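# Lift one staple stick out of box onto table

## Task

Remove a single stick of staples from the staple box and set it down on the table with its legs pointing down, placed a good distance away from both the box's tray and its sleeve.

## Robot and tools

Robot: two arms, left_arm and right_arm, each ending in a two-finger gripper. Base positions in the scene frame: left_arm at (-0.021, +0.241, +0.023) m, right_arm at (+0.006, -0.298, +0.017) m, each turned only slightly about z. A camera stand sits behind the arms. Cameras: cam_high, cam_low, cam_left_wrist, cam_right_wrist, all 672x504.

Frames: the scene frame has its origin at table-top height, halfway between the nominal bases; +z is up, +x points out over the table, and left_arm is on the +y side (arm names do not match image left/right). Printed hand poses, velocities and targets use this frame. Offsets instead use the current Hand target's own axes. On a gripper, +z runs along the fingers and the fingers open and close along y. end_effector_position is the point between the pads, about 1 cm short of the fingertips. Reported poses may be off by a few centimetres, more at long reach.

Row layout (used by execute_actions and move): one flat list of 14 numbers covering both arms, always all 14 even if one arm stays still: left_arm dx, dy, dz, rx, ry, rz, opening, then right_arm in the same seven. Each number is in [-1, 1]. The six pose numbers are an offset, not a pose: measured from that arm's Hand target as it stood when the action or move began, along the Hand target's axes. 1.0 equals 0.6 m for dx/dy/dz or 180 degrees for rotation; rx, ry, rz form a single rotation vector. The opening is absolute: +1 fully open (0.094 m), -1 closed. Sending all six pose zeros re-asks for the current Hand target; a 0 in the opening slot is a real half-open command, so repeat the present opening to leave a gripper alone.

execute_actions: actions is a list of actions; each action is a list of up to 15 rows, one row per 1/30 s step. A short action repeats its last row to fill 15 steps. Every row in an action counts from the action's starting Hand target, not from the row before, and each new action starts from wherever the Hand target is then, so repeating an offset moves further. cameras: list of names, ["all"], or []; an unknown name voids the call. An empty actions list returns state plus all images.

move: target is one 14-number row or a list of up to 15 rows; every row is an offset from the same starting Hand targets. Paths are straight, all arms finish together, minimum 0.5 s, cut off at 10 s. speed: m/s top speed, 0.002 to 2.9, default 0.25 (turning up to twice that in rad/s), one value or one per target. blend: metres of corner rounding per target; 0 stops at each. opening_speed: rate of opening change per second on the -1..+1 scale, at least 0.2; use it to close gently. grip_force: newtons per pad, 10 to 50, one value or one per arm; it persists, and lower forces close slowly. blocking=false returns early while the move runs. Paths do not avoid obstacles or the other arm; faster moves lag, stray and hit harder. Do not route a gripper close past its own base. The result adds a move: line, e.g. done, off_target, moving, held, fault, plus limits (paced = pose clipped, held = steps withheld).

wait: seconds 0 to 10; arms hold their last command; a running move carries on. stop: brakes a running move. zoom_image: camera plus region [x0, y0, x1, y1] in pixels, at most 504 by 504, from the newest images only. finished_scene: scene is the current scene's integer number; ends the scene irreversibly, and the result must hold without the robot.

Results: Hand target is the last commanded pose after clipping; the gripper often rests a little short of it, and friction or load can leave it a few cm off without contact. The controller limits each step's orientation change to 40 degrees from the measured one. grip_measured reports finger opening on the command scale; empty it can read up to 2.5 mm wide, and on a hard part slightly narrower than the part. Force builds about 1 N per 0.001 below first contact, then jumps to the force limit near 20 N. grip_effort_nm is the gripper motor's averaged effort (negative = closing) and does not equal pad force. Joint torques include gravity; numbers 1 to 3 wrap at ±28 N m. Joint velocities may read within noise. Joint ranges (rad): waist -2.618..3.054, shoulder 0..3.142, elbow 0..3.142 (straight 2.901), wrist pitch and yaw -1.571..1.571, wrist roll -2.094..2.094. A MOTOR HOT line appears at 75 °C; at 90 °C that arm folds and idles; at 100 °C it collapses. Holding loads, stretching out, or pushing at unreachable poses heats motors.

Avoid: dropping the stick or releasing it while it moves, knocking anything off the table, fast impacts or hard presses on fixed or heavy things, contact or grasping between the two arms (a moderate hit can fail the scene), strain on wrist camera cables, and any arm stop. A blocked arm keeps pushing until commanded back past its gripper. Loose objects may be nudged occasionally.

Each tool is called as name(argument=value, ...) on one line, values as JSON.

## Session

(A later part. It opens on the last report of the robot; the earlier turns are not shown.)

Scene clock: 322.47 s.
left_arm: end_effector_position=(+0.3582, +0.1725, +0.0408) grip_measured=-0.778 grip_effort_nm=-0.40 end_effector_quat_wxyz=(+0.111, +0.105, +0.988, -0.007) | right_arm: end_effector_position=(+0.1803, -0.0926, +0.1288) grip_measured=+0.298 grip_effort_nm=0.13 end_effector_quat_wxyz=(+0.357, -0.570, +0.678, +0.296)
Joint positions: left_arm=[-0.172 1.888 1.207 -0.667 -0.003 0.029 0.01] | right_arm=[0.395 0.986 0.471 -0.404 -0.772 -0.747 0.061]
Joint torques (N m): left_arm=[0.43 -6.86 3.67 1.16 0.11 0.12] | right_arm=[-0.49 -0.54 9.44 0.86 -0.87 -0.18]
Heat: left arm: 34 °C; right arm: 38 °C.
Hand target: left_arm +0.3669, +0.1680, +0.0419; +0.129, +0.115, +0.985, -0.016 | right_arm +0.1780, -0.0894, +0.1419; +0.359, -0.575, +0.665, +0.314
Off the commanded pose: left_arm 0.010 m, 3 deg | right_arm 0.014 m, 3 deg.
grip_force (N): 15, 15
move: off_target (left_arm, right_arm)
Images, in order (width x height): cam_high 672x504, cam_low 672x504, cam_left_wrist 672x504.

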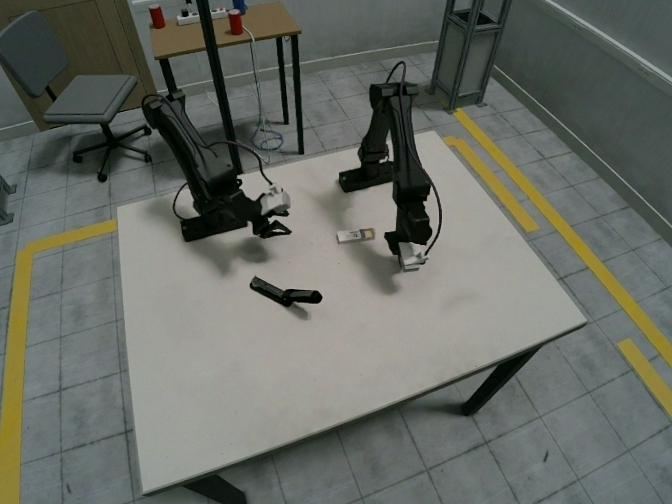

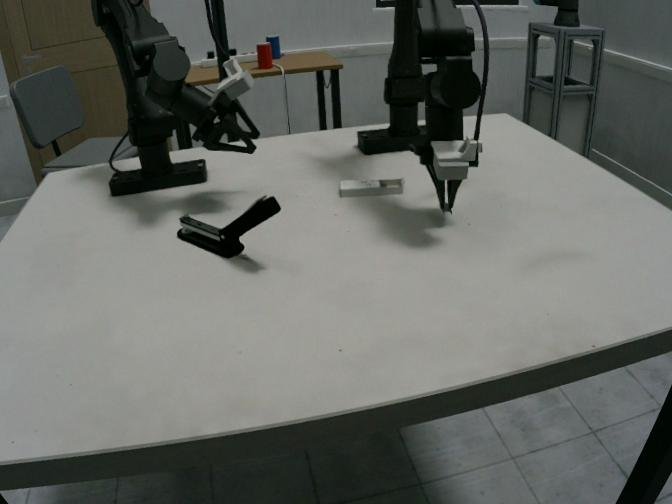

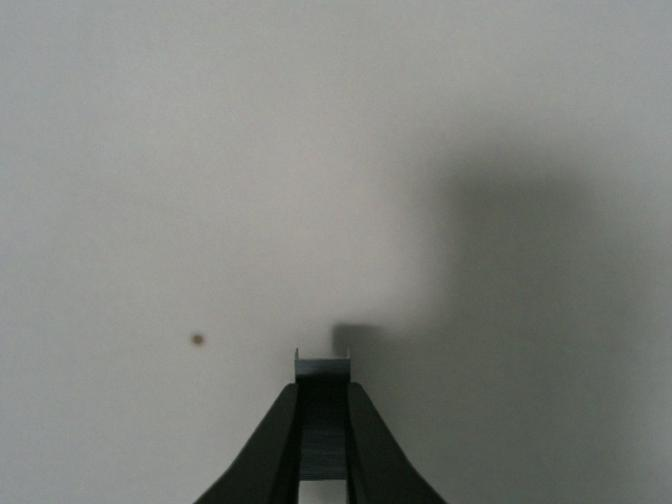

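move(target=[0.0065,0,0.0242,0,0,0,-0.85,0,0,0,0,0,0,0.3], speed=0.05, cameras=["cam_left_wrist","cam_low"])

zoom_image(camera="cam_low", region=[400, 160, 500, 230])

zoom_image(camera="cam_left_wrist", region=[200, 300, 460, 504])

Scene clock: 326.63 s.
left_arm: end_effector_position=(+0.3589, +0.1721, +0.0268) grip_measured=-0.778 grip_effort_nm=-0.40 end_effector_quat_wxyz=(+0.112, +0.105, +0.988, -0.008) | right_arm: end_effector_position=(+0.1803, -0.0926, +0.1288) grip_measured=+0.298 grip_effort_nm=0.13 end_effector_quat_wxyz=(+0.357, -0.570, +0.678, +0.296)
Joint positions: left_arm=[-0.172 1.912 1.178 -0.611 -0.001 0.029 0.01] | right_arm=[0.395 0.986 0.471 -0.404 -0.772 -0.747 0.061]
Joint torques (N m): left_arm=[0.43 -6.65 3.49 1.16 0.11 0.14] | right_arm=[-0.49 -0.55 9.44 0.86 -0.86 -0.18]
Heat: left arm: 34 °C; right arm: 38 °C.
Hand target: left_arm +0.3669, +0.1679, +0.0268; +0.129, +0.115, +0.985, -0.016 | right_arm +0.1780, -0.0894, +0.1419; +0.359, -0.575, +0.665, +0.314
Off the commanded pose: left_arm 0.009 m, 2 deg | right_arm 0.014 m, 3 deg.
grip_force (N): 15, 15
move: off_target (right_arm)
Images, in order (width x height): cam_low 672x504, cam_left_wrist 672x504.

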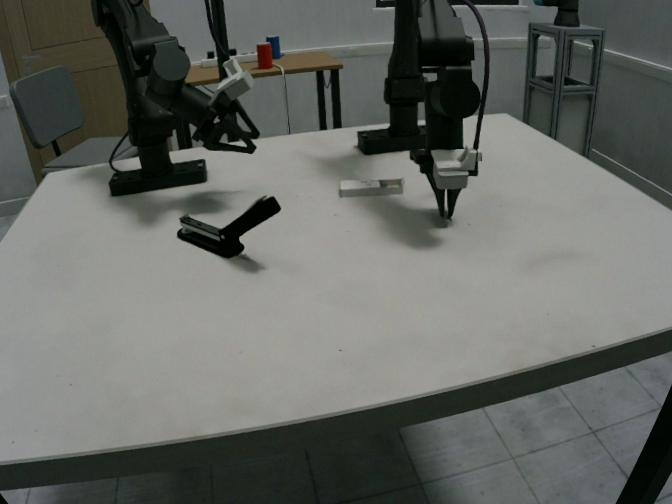

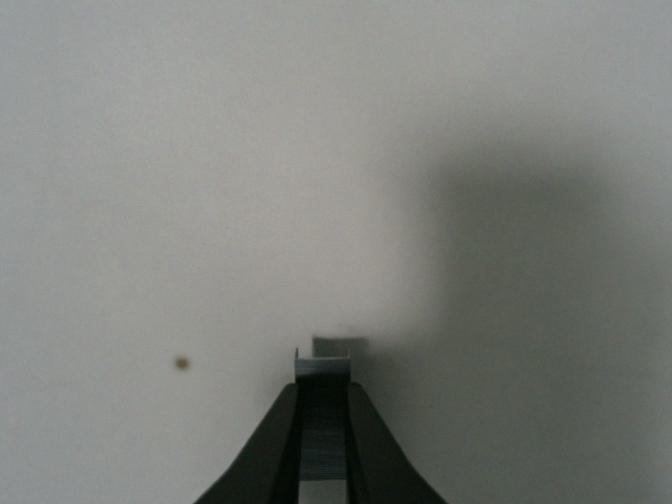

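Scaled by 5.040 from the camera's 672x504 image, which has a finer 960x720 frame.

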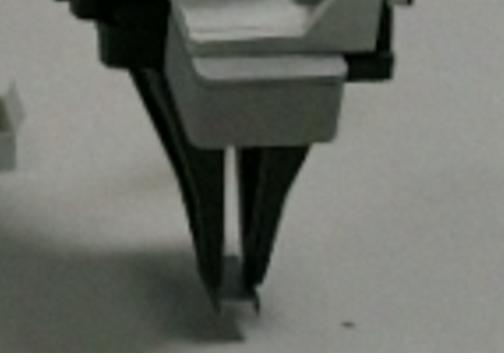

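Scaled by 1.938 from the camera's 672x504 image, which has a finer 960x720 frame.

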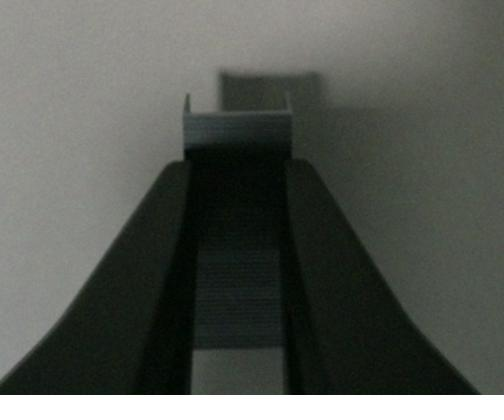

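move(target=[0.0019,0,0.0073,0,0,0,-0.85,0,0,0,0,0,0,0.3], speed=0.03, cameras=["cam_left_wrist","cam_low"])

zoom_image(camera="cam_low", region=[400, 160, 500, 230])

zoom_image(camera="cam_left_wrist", region=[200, 300, 460, 504])

Scene clock: 331.63 s.
left_arm: end_effector_position=(+0.3588, +0.1721, +0.0224) grip_measured=-0.778 grip_effort_nm=-0.41 end_effector_quat_wxyz=(+0.112, +0.105, +0.988, -0.008) | right_arm: end_effector_position=(+0.1803, -0.0926, +0.1288) grip_measured=+0.298 grip_effort_nm=0.13 end_effector_quat_wxyz=(+0.357, -0.570, +0.678, +0.296)
Joint positions: left_arm=[-0.172 1.92 1.168 -0.594 -0.001 0.029 0.01] | right_arm=[0.395 0.986 0.471 -0.404 -0.772 -0.747 0.061]
Joint torques (N m): left_arm=[0.58 -6.61 3.4 1.16 0.12 0.11] | right_arm=[-0.49 -0.55 9.44 0.85 -0.86 -0.18]
Heat: left arm: 34 °C; right arm: 38 °C.
Hand target: left_arm +0.3669, +0.1679, +0.0223; +0.129, +0.115, +0.985, -0.016 | right_arm +0.1780, -0.0894, +0.1419; +0.359, -0.575, +0.665, +0.314
Off the commanded pose: left_arm 0.009 m, 2 deg | right_arm 0.014 m, 3 deg.
grip_force (N): 15, 15
move: off_target (right_arm)
Images, in order (width x height): cam_low 672x504, cam_left_wrist 672x504.

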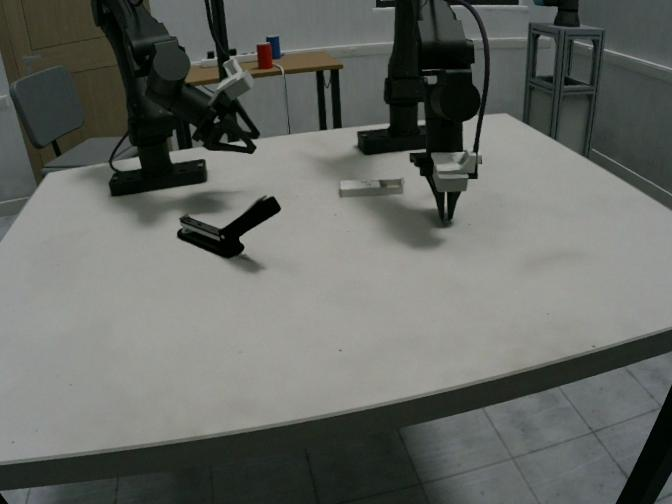

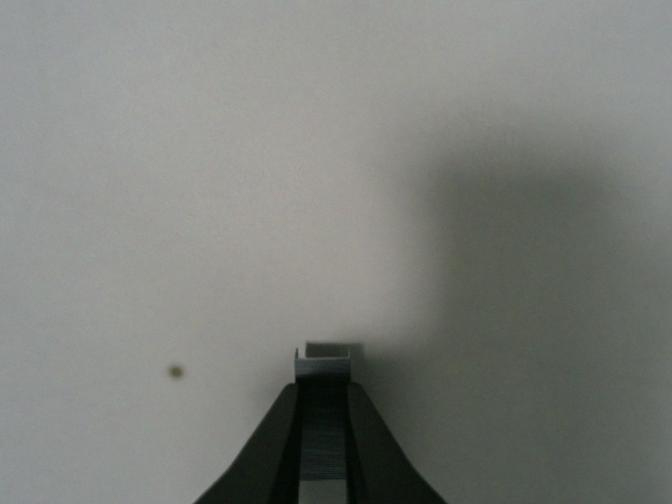

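Scaled by 5.040 from the camera's 672x504 image, which has a finer 960x720 frame.

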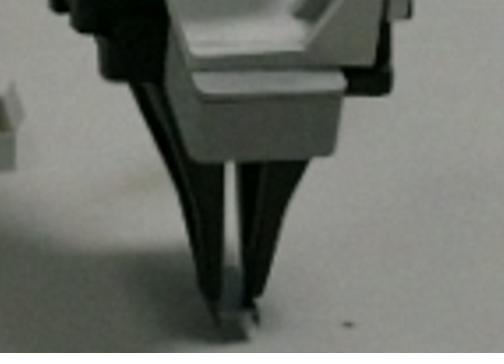

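Scaled by 1.938 from the camera's 672x504 image, which has a finer 960x720 frame.

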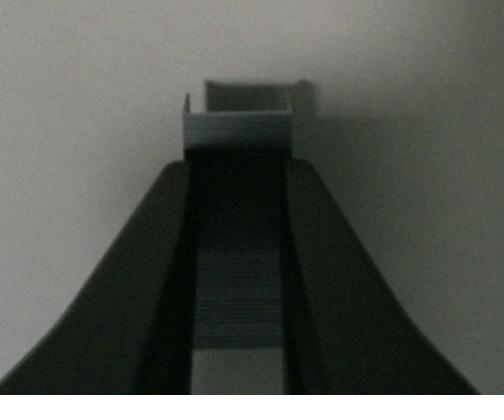

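move(target=[0.0008,0,0.003,0,0,0,-0.85,0,0,0,0,0,0,0.3], speed=0.02, cameras=["cam_left_wrist","cam_low"])

zoom_image(camera="cam_low", region=[420, 190, 470, 230])

zoom_image(camera="cam_left_wrist", region=[260, 320, 390, 422])

Scene clock: 337.60 s.
left_arm: end_effector_position=(+0.3603, +0.1719, +0.0228) grip_measured=-0.778 grip_effort_nm=-0.40 end_effector_quat_wxyz=(+0.115, +0.105, +0.988, -0.008) | right_arm: end_effector_position=(+0.1803, -0.0926, +0.1288) grip_measured=+0.298 grip_effort_nm=0.13 end_effector_quat_wxyz=(+0.357, -0.570, +0.678, +0.296)
Joint positions: left_arm=[-0.172 1.92 1.168 -0.588 -0.001 0.029 0.01] | right_arm=[0.395 0.986 0.471 -0.404 -0.772 -0.747 0.061]
Joint torques (N m): left_arm=[0.55 -6.43 3.29 1.16 0.1 0.11] | right_arm=[-0.47 -0.57 9.47 0.85 -0.86 -0.18]
Heat: left arm: 33 °C; right arm: 38 °C.
Hand target: left_arm +0.3669, +0.1679, +0.0204; +0.129, +0.115, +0.985, -0.016 | right_arm +0.1780, -0.0894, +0.1419; +0.359, -0.575, +0.665, +0.314
Off the commanded pose: left_arm 0.008 m, 2 deg | right_arm 0.014 m, 3 deg.
grip_force (N): 15, 15
move: off_target (right_arm)
Images, in order (width x height): cam_low 672x504, cam_left_wrist 672x504.

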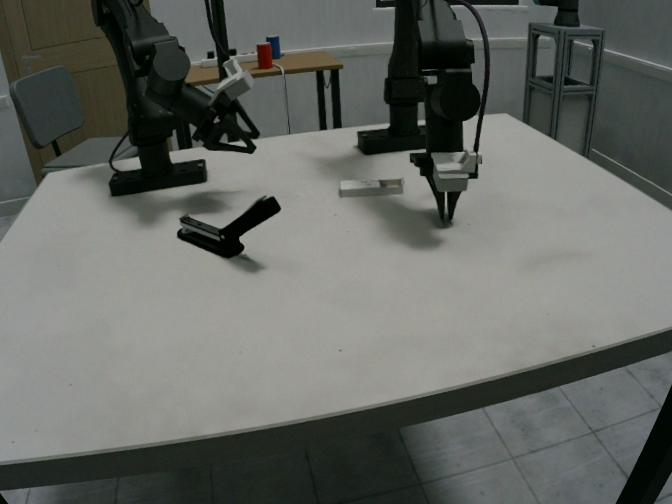

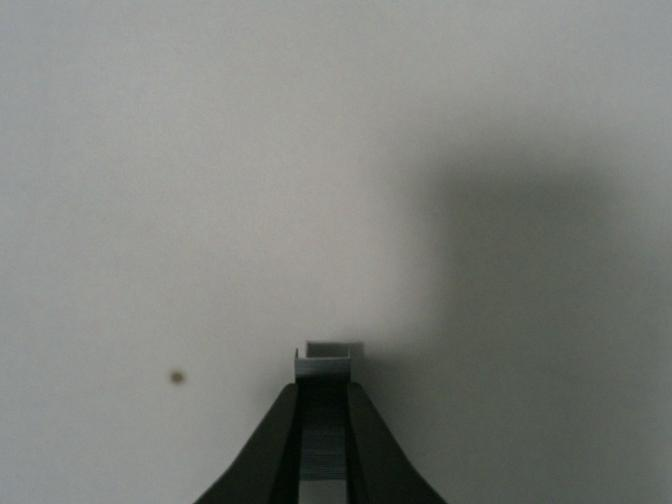

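Scaled by 10.080 from the camera's 672x504 image, which has a finer 960x720 frame.

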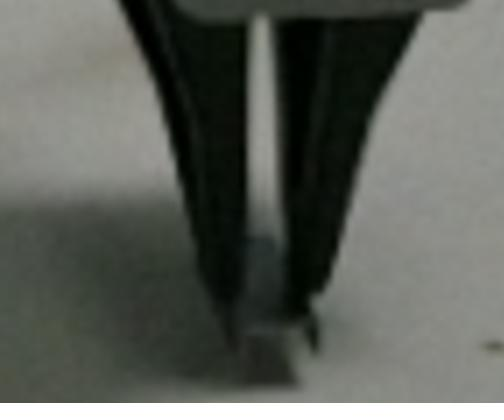

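Scaled by 3.877 from the camera's 672x504 image, which has a finer 960x720 frame.

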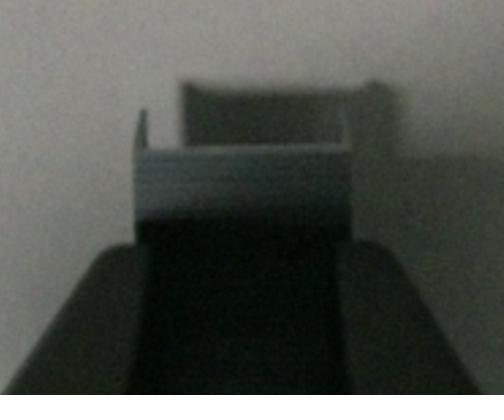

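move(target=[0.0011,0,0.004,0,0,0,-0.85,0,0,0,0,0,0,0.3], speed=0.02, cameras=["cam_left_wrist","cam_low"])

zoom_image(camera="cam_low", region=[420, 190, 470, 230])

zoom_image(camera="cam_left_wrist", region=[260, 320, 390, 422])

Scene clock: 340.50 s.
left_arm: end_effector_position=(+0.3588, +0.1721, +0.0183) grip_measured=-0.778 grip_effort_nm=-0.40 end_effector_quat_wxyz=(+0.112, +0.105, +0.988, -0.008) | right_arm: end_effector_position=(+0.1803, -0.0926, +0.1288) grip_measured=+0.298 grip_effort_nm=0.13 end_effector_quat_wxyz=(+0.357, -0.570, +0.678, +0.296)
Joint positions: left_arm=[-0.172 1.928 1.161 -0.578 -0.001 0.029 0.01] | right_arm=[0.395 0.986 0.471 -0.404 -0.772 -0.747 0.061]
Joint torques (N m): left_arm=[0.55 -6.78 3.33 1.13 0.09 0.1] | right_arm=[-0.5 -0.55 9.44 0.86 -0.86 -0.18]
Heat: left arm: 33 °C; right arm: 38 °C.
Hand target: left_arm +0.3669, +0.1679, +0.0180; +0.129, +0.115, +0.985, -0.016 | right_arm +0.1780, -0.0894, +0.1419; +0.359, -0.575, +0.665, +0.314
Off the commanded pose: left_arm 0.009 m, 2 deg | right_arm 0.014 m, 3 deg.
grip_force (N): 15, 15
move: off_target (right_arm)
Images, in order (width x height): cam_low 672x504, cam_left_wrist 672x504.

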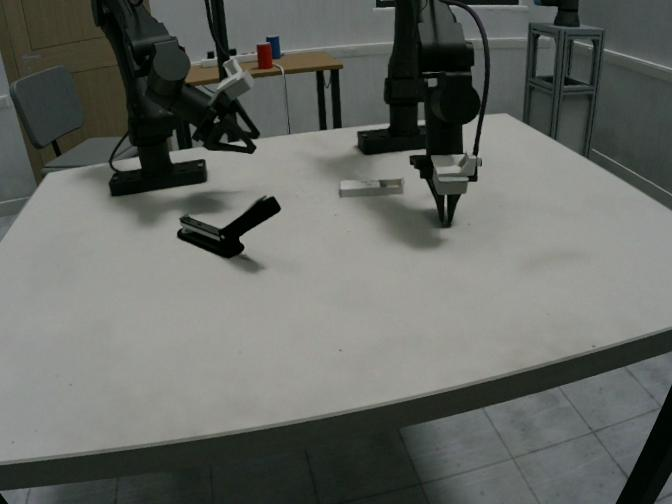

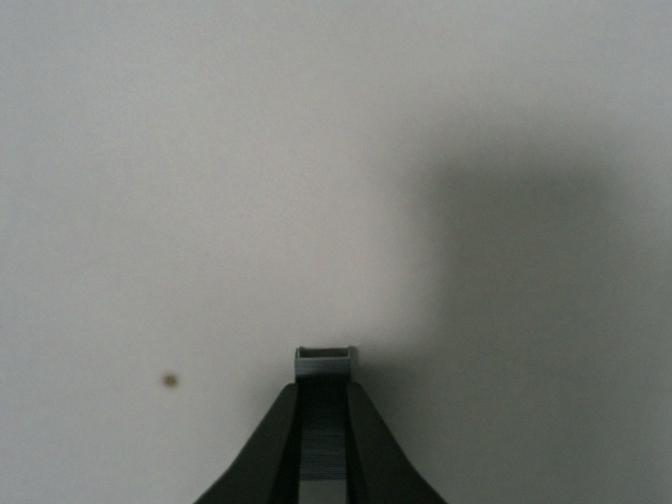

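Scaled by 10.080 from the camera's 672x504 image, which has a finer 960x720 frame.

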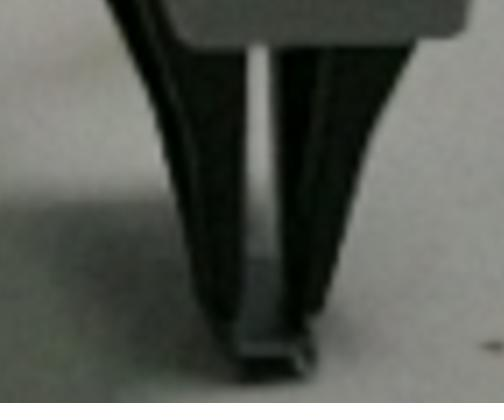

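Scaled by 3.877 from the camera's 672x504 image, which has a finer 960x720 frame.

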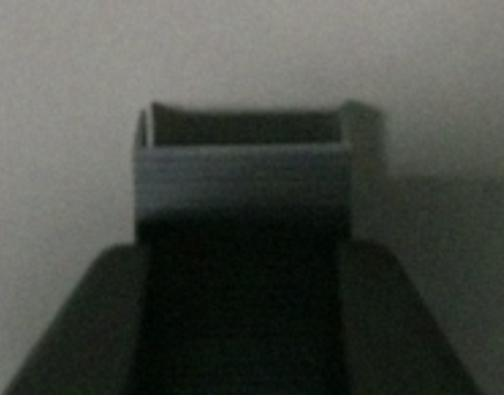

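move(target=[0.0011,0,0.004,0,0,0,-0.85,0,0,0,0,0,0,0.3], speed=0.02, cameras=["cam_left_wrist","cam_low"])

zoom_image(camera="cam_left_wrist", region=[260, 320, 390, 422])

Scene clock: 344.23 s.
left_arm: end_effector_position=(+0.3610, +0.1717, +0.0189) grip_measured=-0.778 grip_effort_nm=-0.41 end_effector_quat_wxyz=(+0.117, +0.105, +0.988, -0.008) | right_arm: end_effector_position=(+0.1803, -0.0926, +0.1288) grip_measured=+0.298 grip_effort_nm=0.13 end_effector_quat_wxyz=(+0.357, -0.570, +0.678, +0.296)
Joint positions: left_arm=[-0.172 1.928 1.161 -0.569 -0.001 0.029 0.01] | right_arm=[0.395 0.986 0.471 -0.404 -0.772 -0.747 0.061]
Joint torques (N m): left_arm=[0.64 -6.34 3.04 1.16 0.11 0.1] | right_arm=[-0.49 -0.54 9.47 0.86 -0.87 -0.18]
Heat: left arm: 33 °C; right arm: 38 °C.
Hand target: left_arm +0.3669, +0.1679, +0.0155; +0.129, +0.115, +0.985, -0.016 | right_arm +0.1780, -0.0894, +0.1419; +0.359, -0.575, +0.665, +0.314
Off the commanded pose: left_arm 0.008 m, 2 deg | right_arm 0.014 m, 3 deg.
grip_force (N): 15, 15
move: off_target (right_arm)
Images, in order (width x height): cam_low 672x504, cam_left_wrist 672x504.

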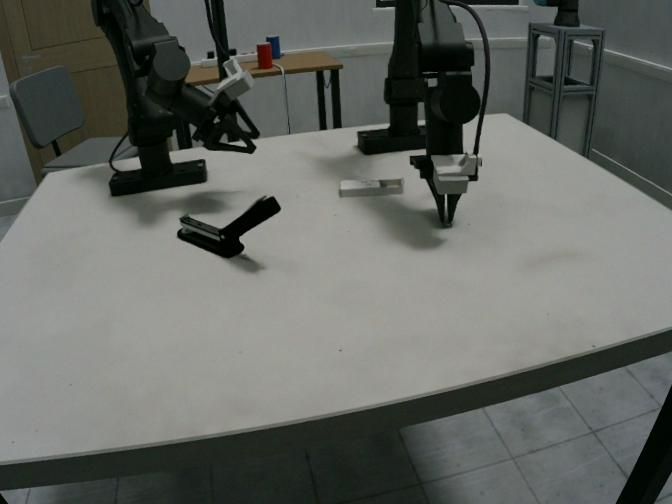

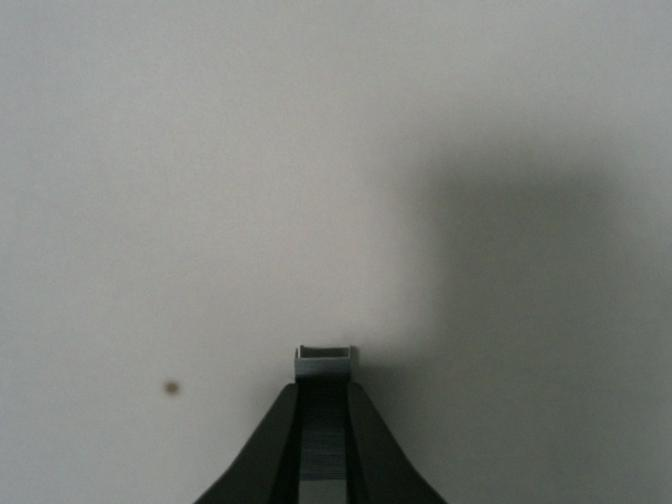

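Scaled by 3.877 from the camera's 672x504 image, which has a finer 960x720 frame.

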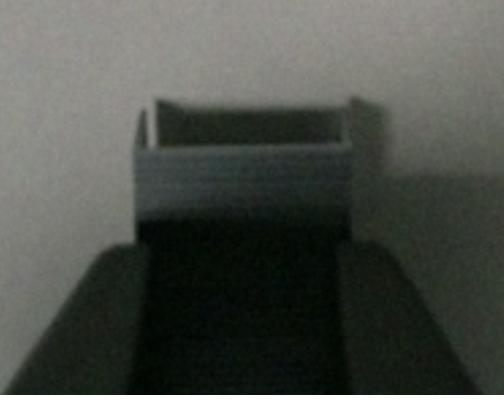

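move(target=[0.0004,0,0.0014,0,0,0,-0.85,0,0,0,0,0,0,0.3], speed=0.02, cameras=["cam_left_wrist","cam_low"])

zoom_image(camera="cam_left_wrist", region=[260, 320, 390, 422])

Scene clock: 347.73 s.
left_arm: end_effector_position=(+0.3608, +0.1718, +0.0177) grip_measured=-0.779 grip_effort_nm=-0.41 end_effector_quat_wxyz=(+0.117, +0.105, +0.988, -0.008) | right_arm: end_effector_position=(+0.1803, -0.0926, +0.1288) grip_measured=+0.298 grip_effort_nm=0.13 end_effector_quat_wxyz=(+0.357, -0.570, +0.678, +0.296)
Joint positions: left_arm=[-0.172 1.929 1.158 -0.565 -0.001 0.029 0.01] | right_arm=[0.395 0.986 0.471 -0.404 -0.772 -0.747 0.061]
Joint torques (N m): left_arm=[0.44 -6.35 3.21 1.17 0.11 0.1] | right_arm=[-0.5 -0.55 9.47 0.87 -0.87 -0.17]
Heat: left arm: 33 °C; right arm: 38 °C.
Hand target: left_arm +0.3669, +0.1679, +0.0146; +0.129, +0.115, +0.985, -0.016 | right_arm +0.1780, -0.0894, +0.1419; +0.359, -0.575, +0.665, +0.314
Off the commanded pose: left_arm 0.008 m, 2 deg | right_arm 0.014 m, 3 deg.
grip_force (N): 15, 15
move: off_target (right_arm)
Images, in order (width x height): cam_low 672x504, cam_left_wrist 672x504.

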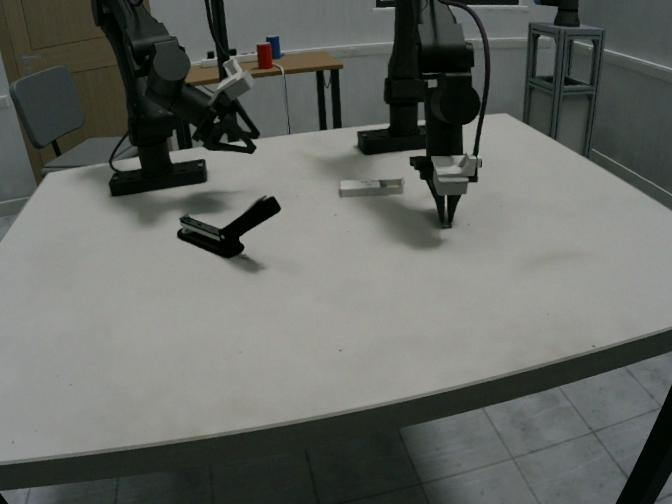

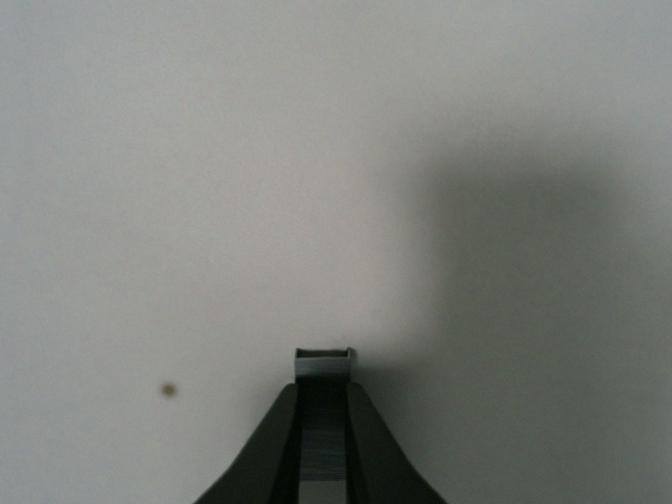

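Scaled by 3.877 from the camera's 672x504 image, which has a finer 960x720 frame.

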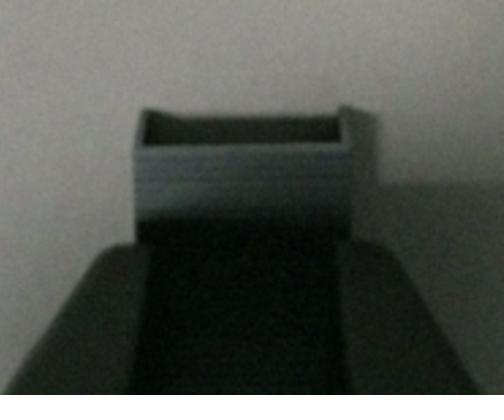

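move(target=[0.0002,0,0.0008,0,0,0,-0.62,0,0,0,0,0,0,0.3], speed=0.02, opening_speed=0.25, grip_force=50, cameras=["cam_left_wrist","cam_low"])

zoom_image(camera="cam_left_wrist", region=[230, 320, 430, 484])

zoom_image(camera="cam_low", region=[420, 190, 470, 230])

Scene clock: 354.70 s.
left_arm: end_effector_position=(+0.3608, +0.1718, +0.0156) grip_measured=-0.622 grip_effort_nm=0.11 end_effector_quat_wxyz=(+0.115, +0.105, +0.988, -0.008) | right_arm: end_effector_position=(+0.1803, -0.0926, +0.1288) grip_measured=+0.298 grip_effort_nm=0.13 end_effector_quat_wxyz=(+0.357, -0.570, +0.678, +0.296)
Joint positions: left_arm=[-0.172 1.935 1.158 -0.561 -0.001 0.029 0.018] | right_arm=[0.395 0.986 0.471 -0.404 -0.772 -0.747 0.061]
Joint torques (N m): left_arm=[0.5 -6.74 3.19 1.17 0.07 0.11] | right_arm=[-0.49 -0.55 9.46 0.85 -0.87 -0.18]
Heat: left arm: 33 °C; right arm: 38 °C.
Hand target: left_arm +0.3669, +0.1679, +0.0141; +0.129, +0.115, +0.985, -0.016 | right_arm +0.1780, -0.0894, +0.1419; +0.359, -0.575, +0.665, +0.314
Off the commanded pose: left_arm 0.007 m, 2 deg | right_arm 0.014 m, 3 deg.
move: off_target (right_arm)
Images, in order (width x height): cam_low 672x504, cam_left_wrist 672x504.

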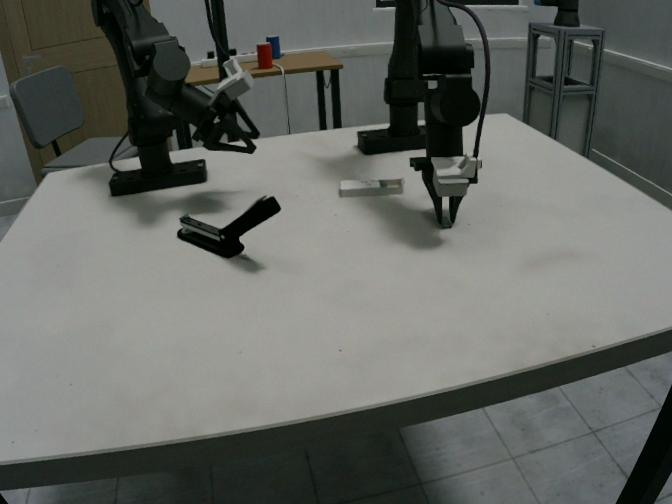

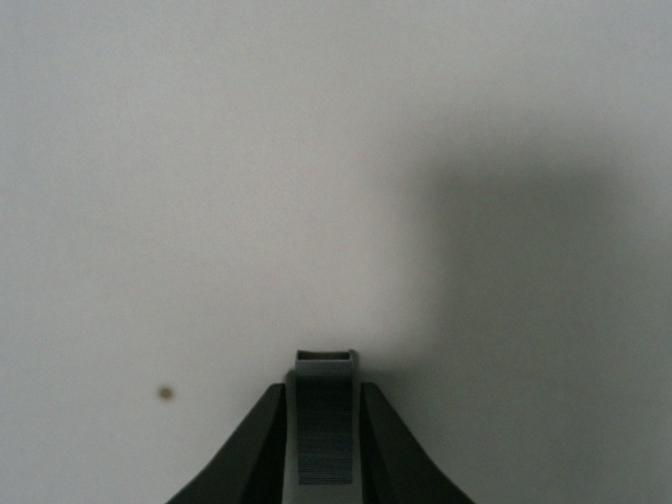

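Scaled by 2.520 from the camera's 672x504 image, which has a finer 960x720 frame.

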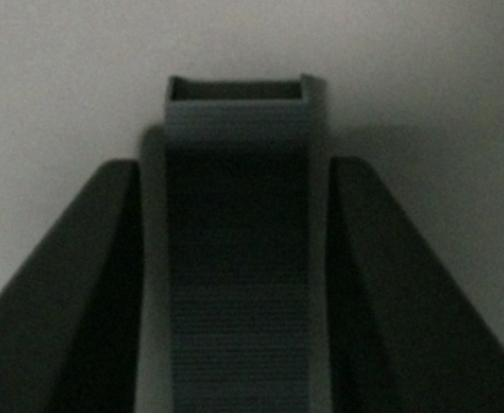

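Scaled by 10.080 from the camera's 672x504 image, which has a finer 960x720 frame.

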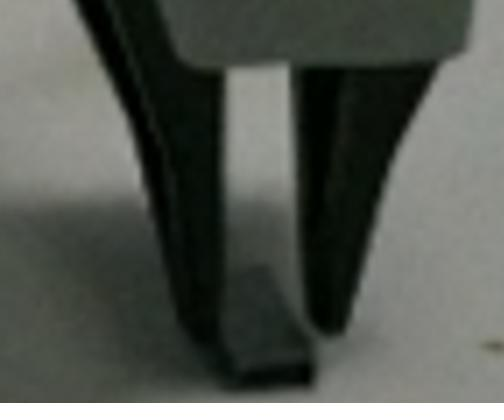

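move(target=[-0.0431,0,-0.161,0,0,0,-0.6,0,0,0,0,0,0,0.3], speed=0.08, cameras=["cam_left_wrist","cam_low","cam_high"])

zoom_image(camera="cam_low", region=[330, 160, 490, 240])

Scene clock: 358.97 s.
left_arm: end_effector_position=(+0.3600, +0.1719, +0.0890) grip_measured=-0.602 grip_effort_nm=0.11 end_effector_quat_wxyz=(+0.102, +0.105, +0.989, -0.007) | right_arm: end_effector_position=(+0.1803, -0.0926, +0.1288) grip_measured=+0.298 grip_effort_nm=0.13 end_effector_quat_wxyz=(+0.357, -0.570, +0.678, +0.296)
Joint positions: left_arm=[-0.172 1.846 1.359 -0.877 -0.001 0.029 0.019] | right_arm=[0.395 0.986 0.471 -0.404 -0.772 -0.747 0.061]
Joint torques (N m): left_arm=[0.5 -10.36 6.76 0.47 0.1 0.11] | right_arm=[-0.5 -0.55 9.46 0.86 -0.86 -0.18]
Heat: left arm: 34 °C; right arm: 39 °C.
Hand target: left_arm +0.3670, +0.1681, +0.1141; +0.129, +0.115, +0.985, -0.016 | right_arm +0.1780, -0.0894, +0.1419; +0.359, -0.575, +0.665, +0.314
Off the commanded pose: left_arm 0.026 m, 3 deg | right_arm 0.014 m, 3 deg.
move: off_target (left_arm, right_arm)
Images, in order (width x height): cam_high 672x504, cam_low 672x504, cam_left_wrist 672x504.

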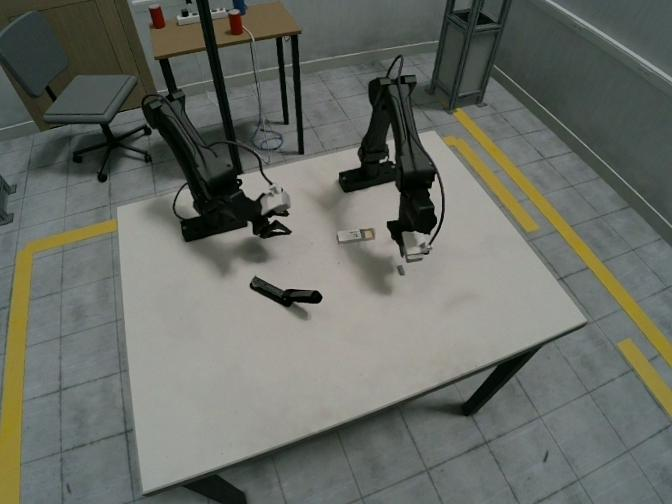

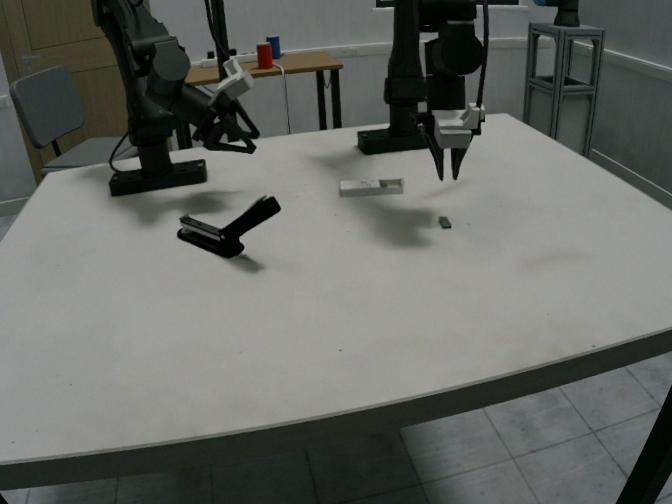

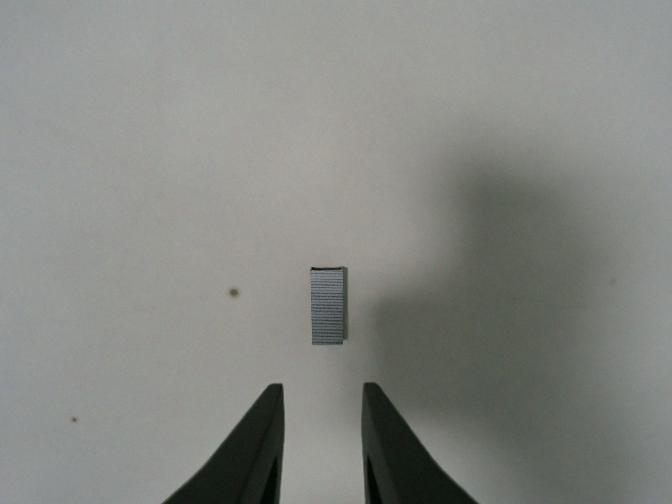

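Scaled by 3.150 from the camera's 672x504 image, which has a finer 960x720 frame.

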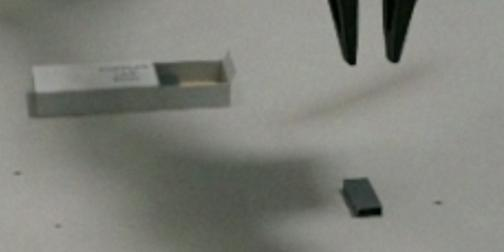

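finished_scene(scene=1)

The scene is finished: the task was done.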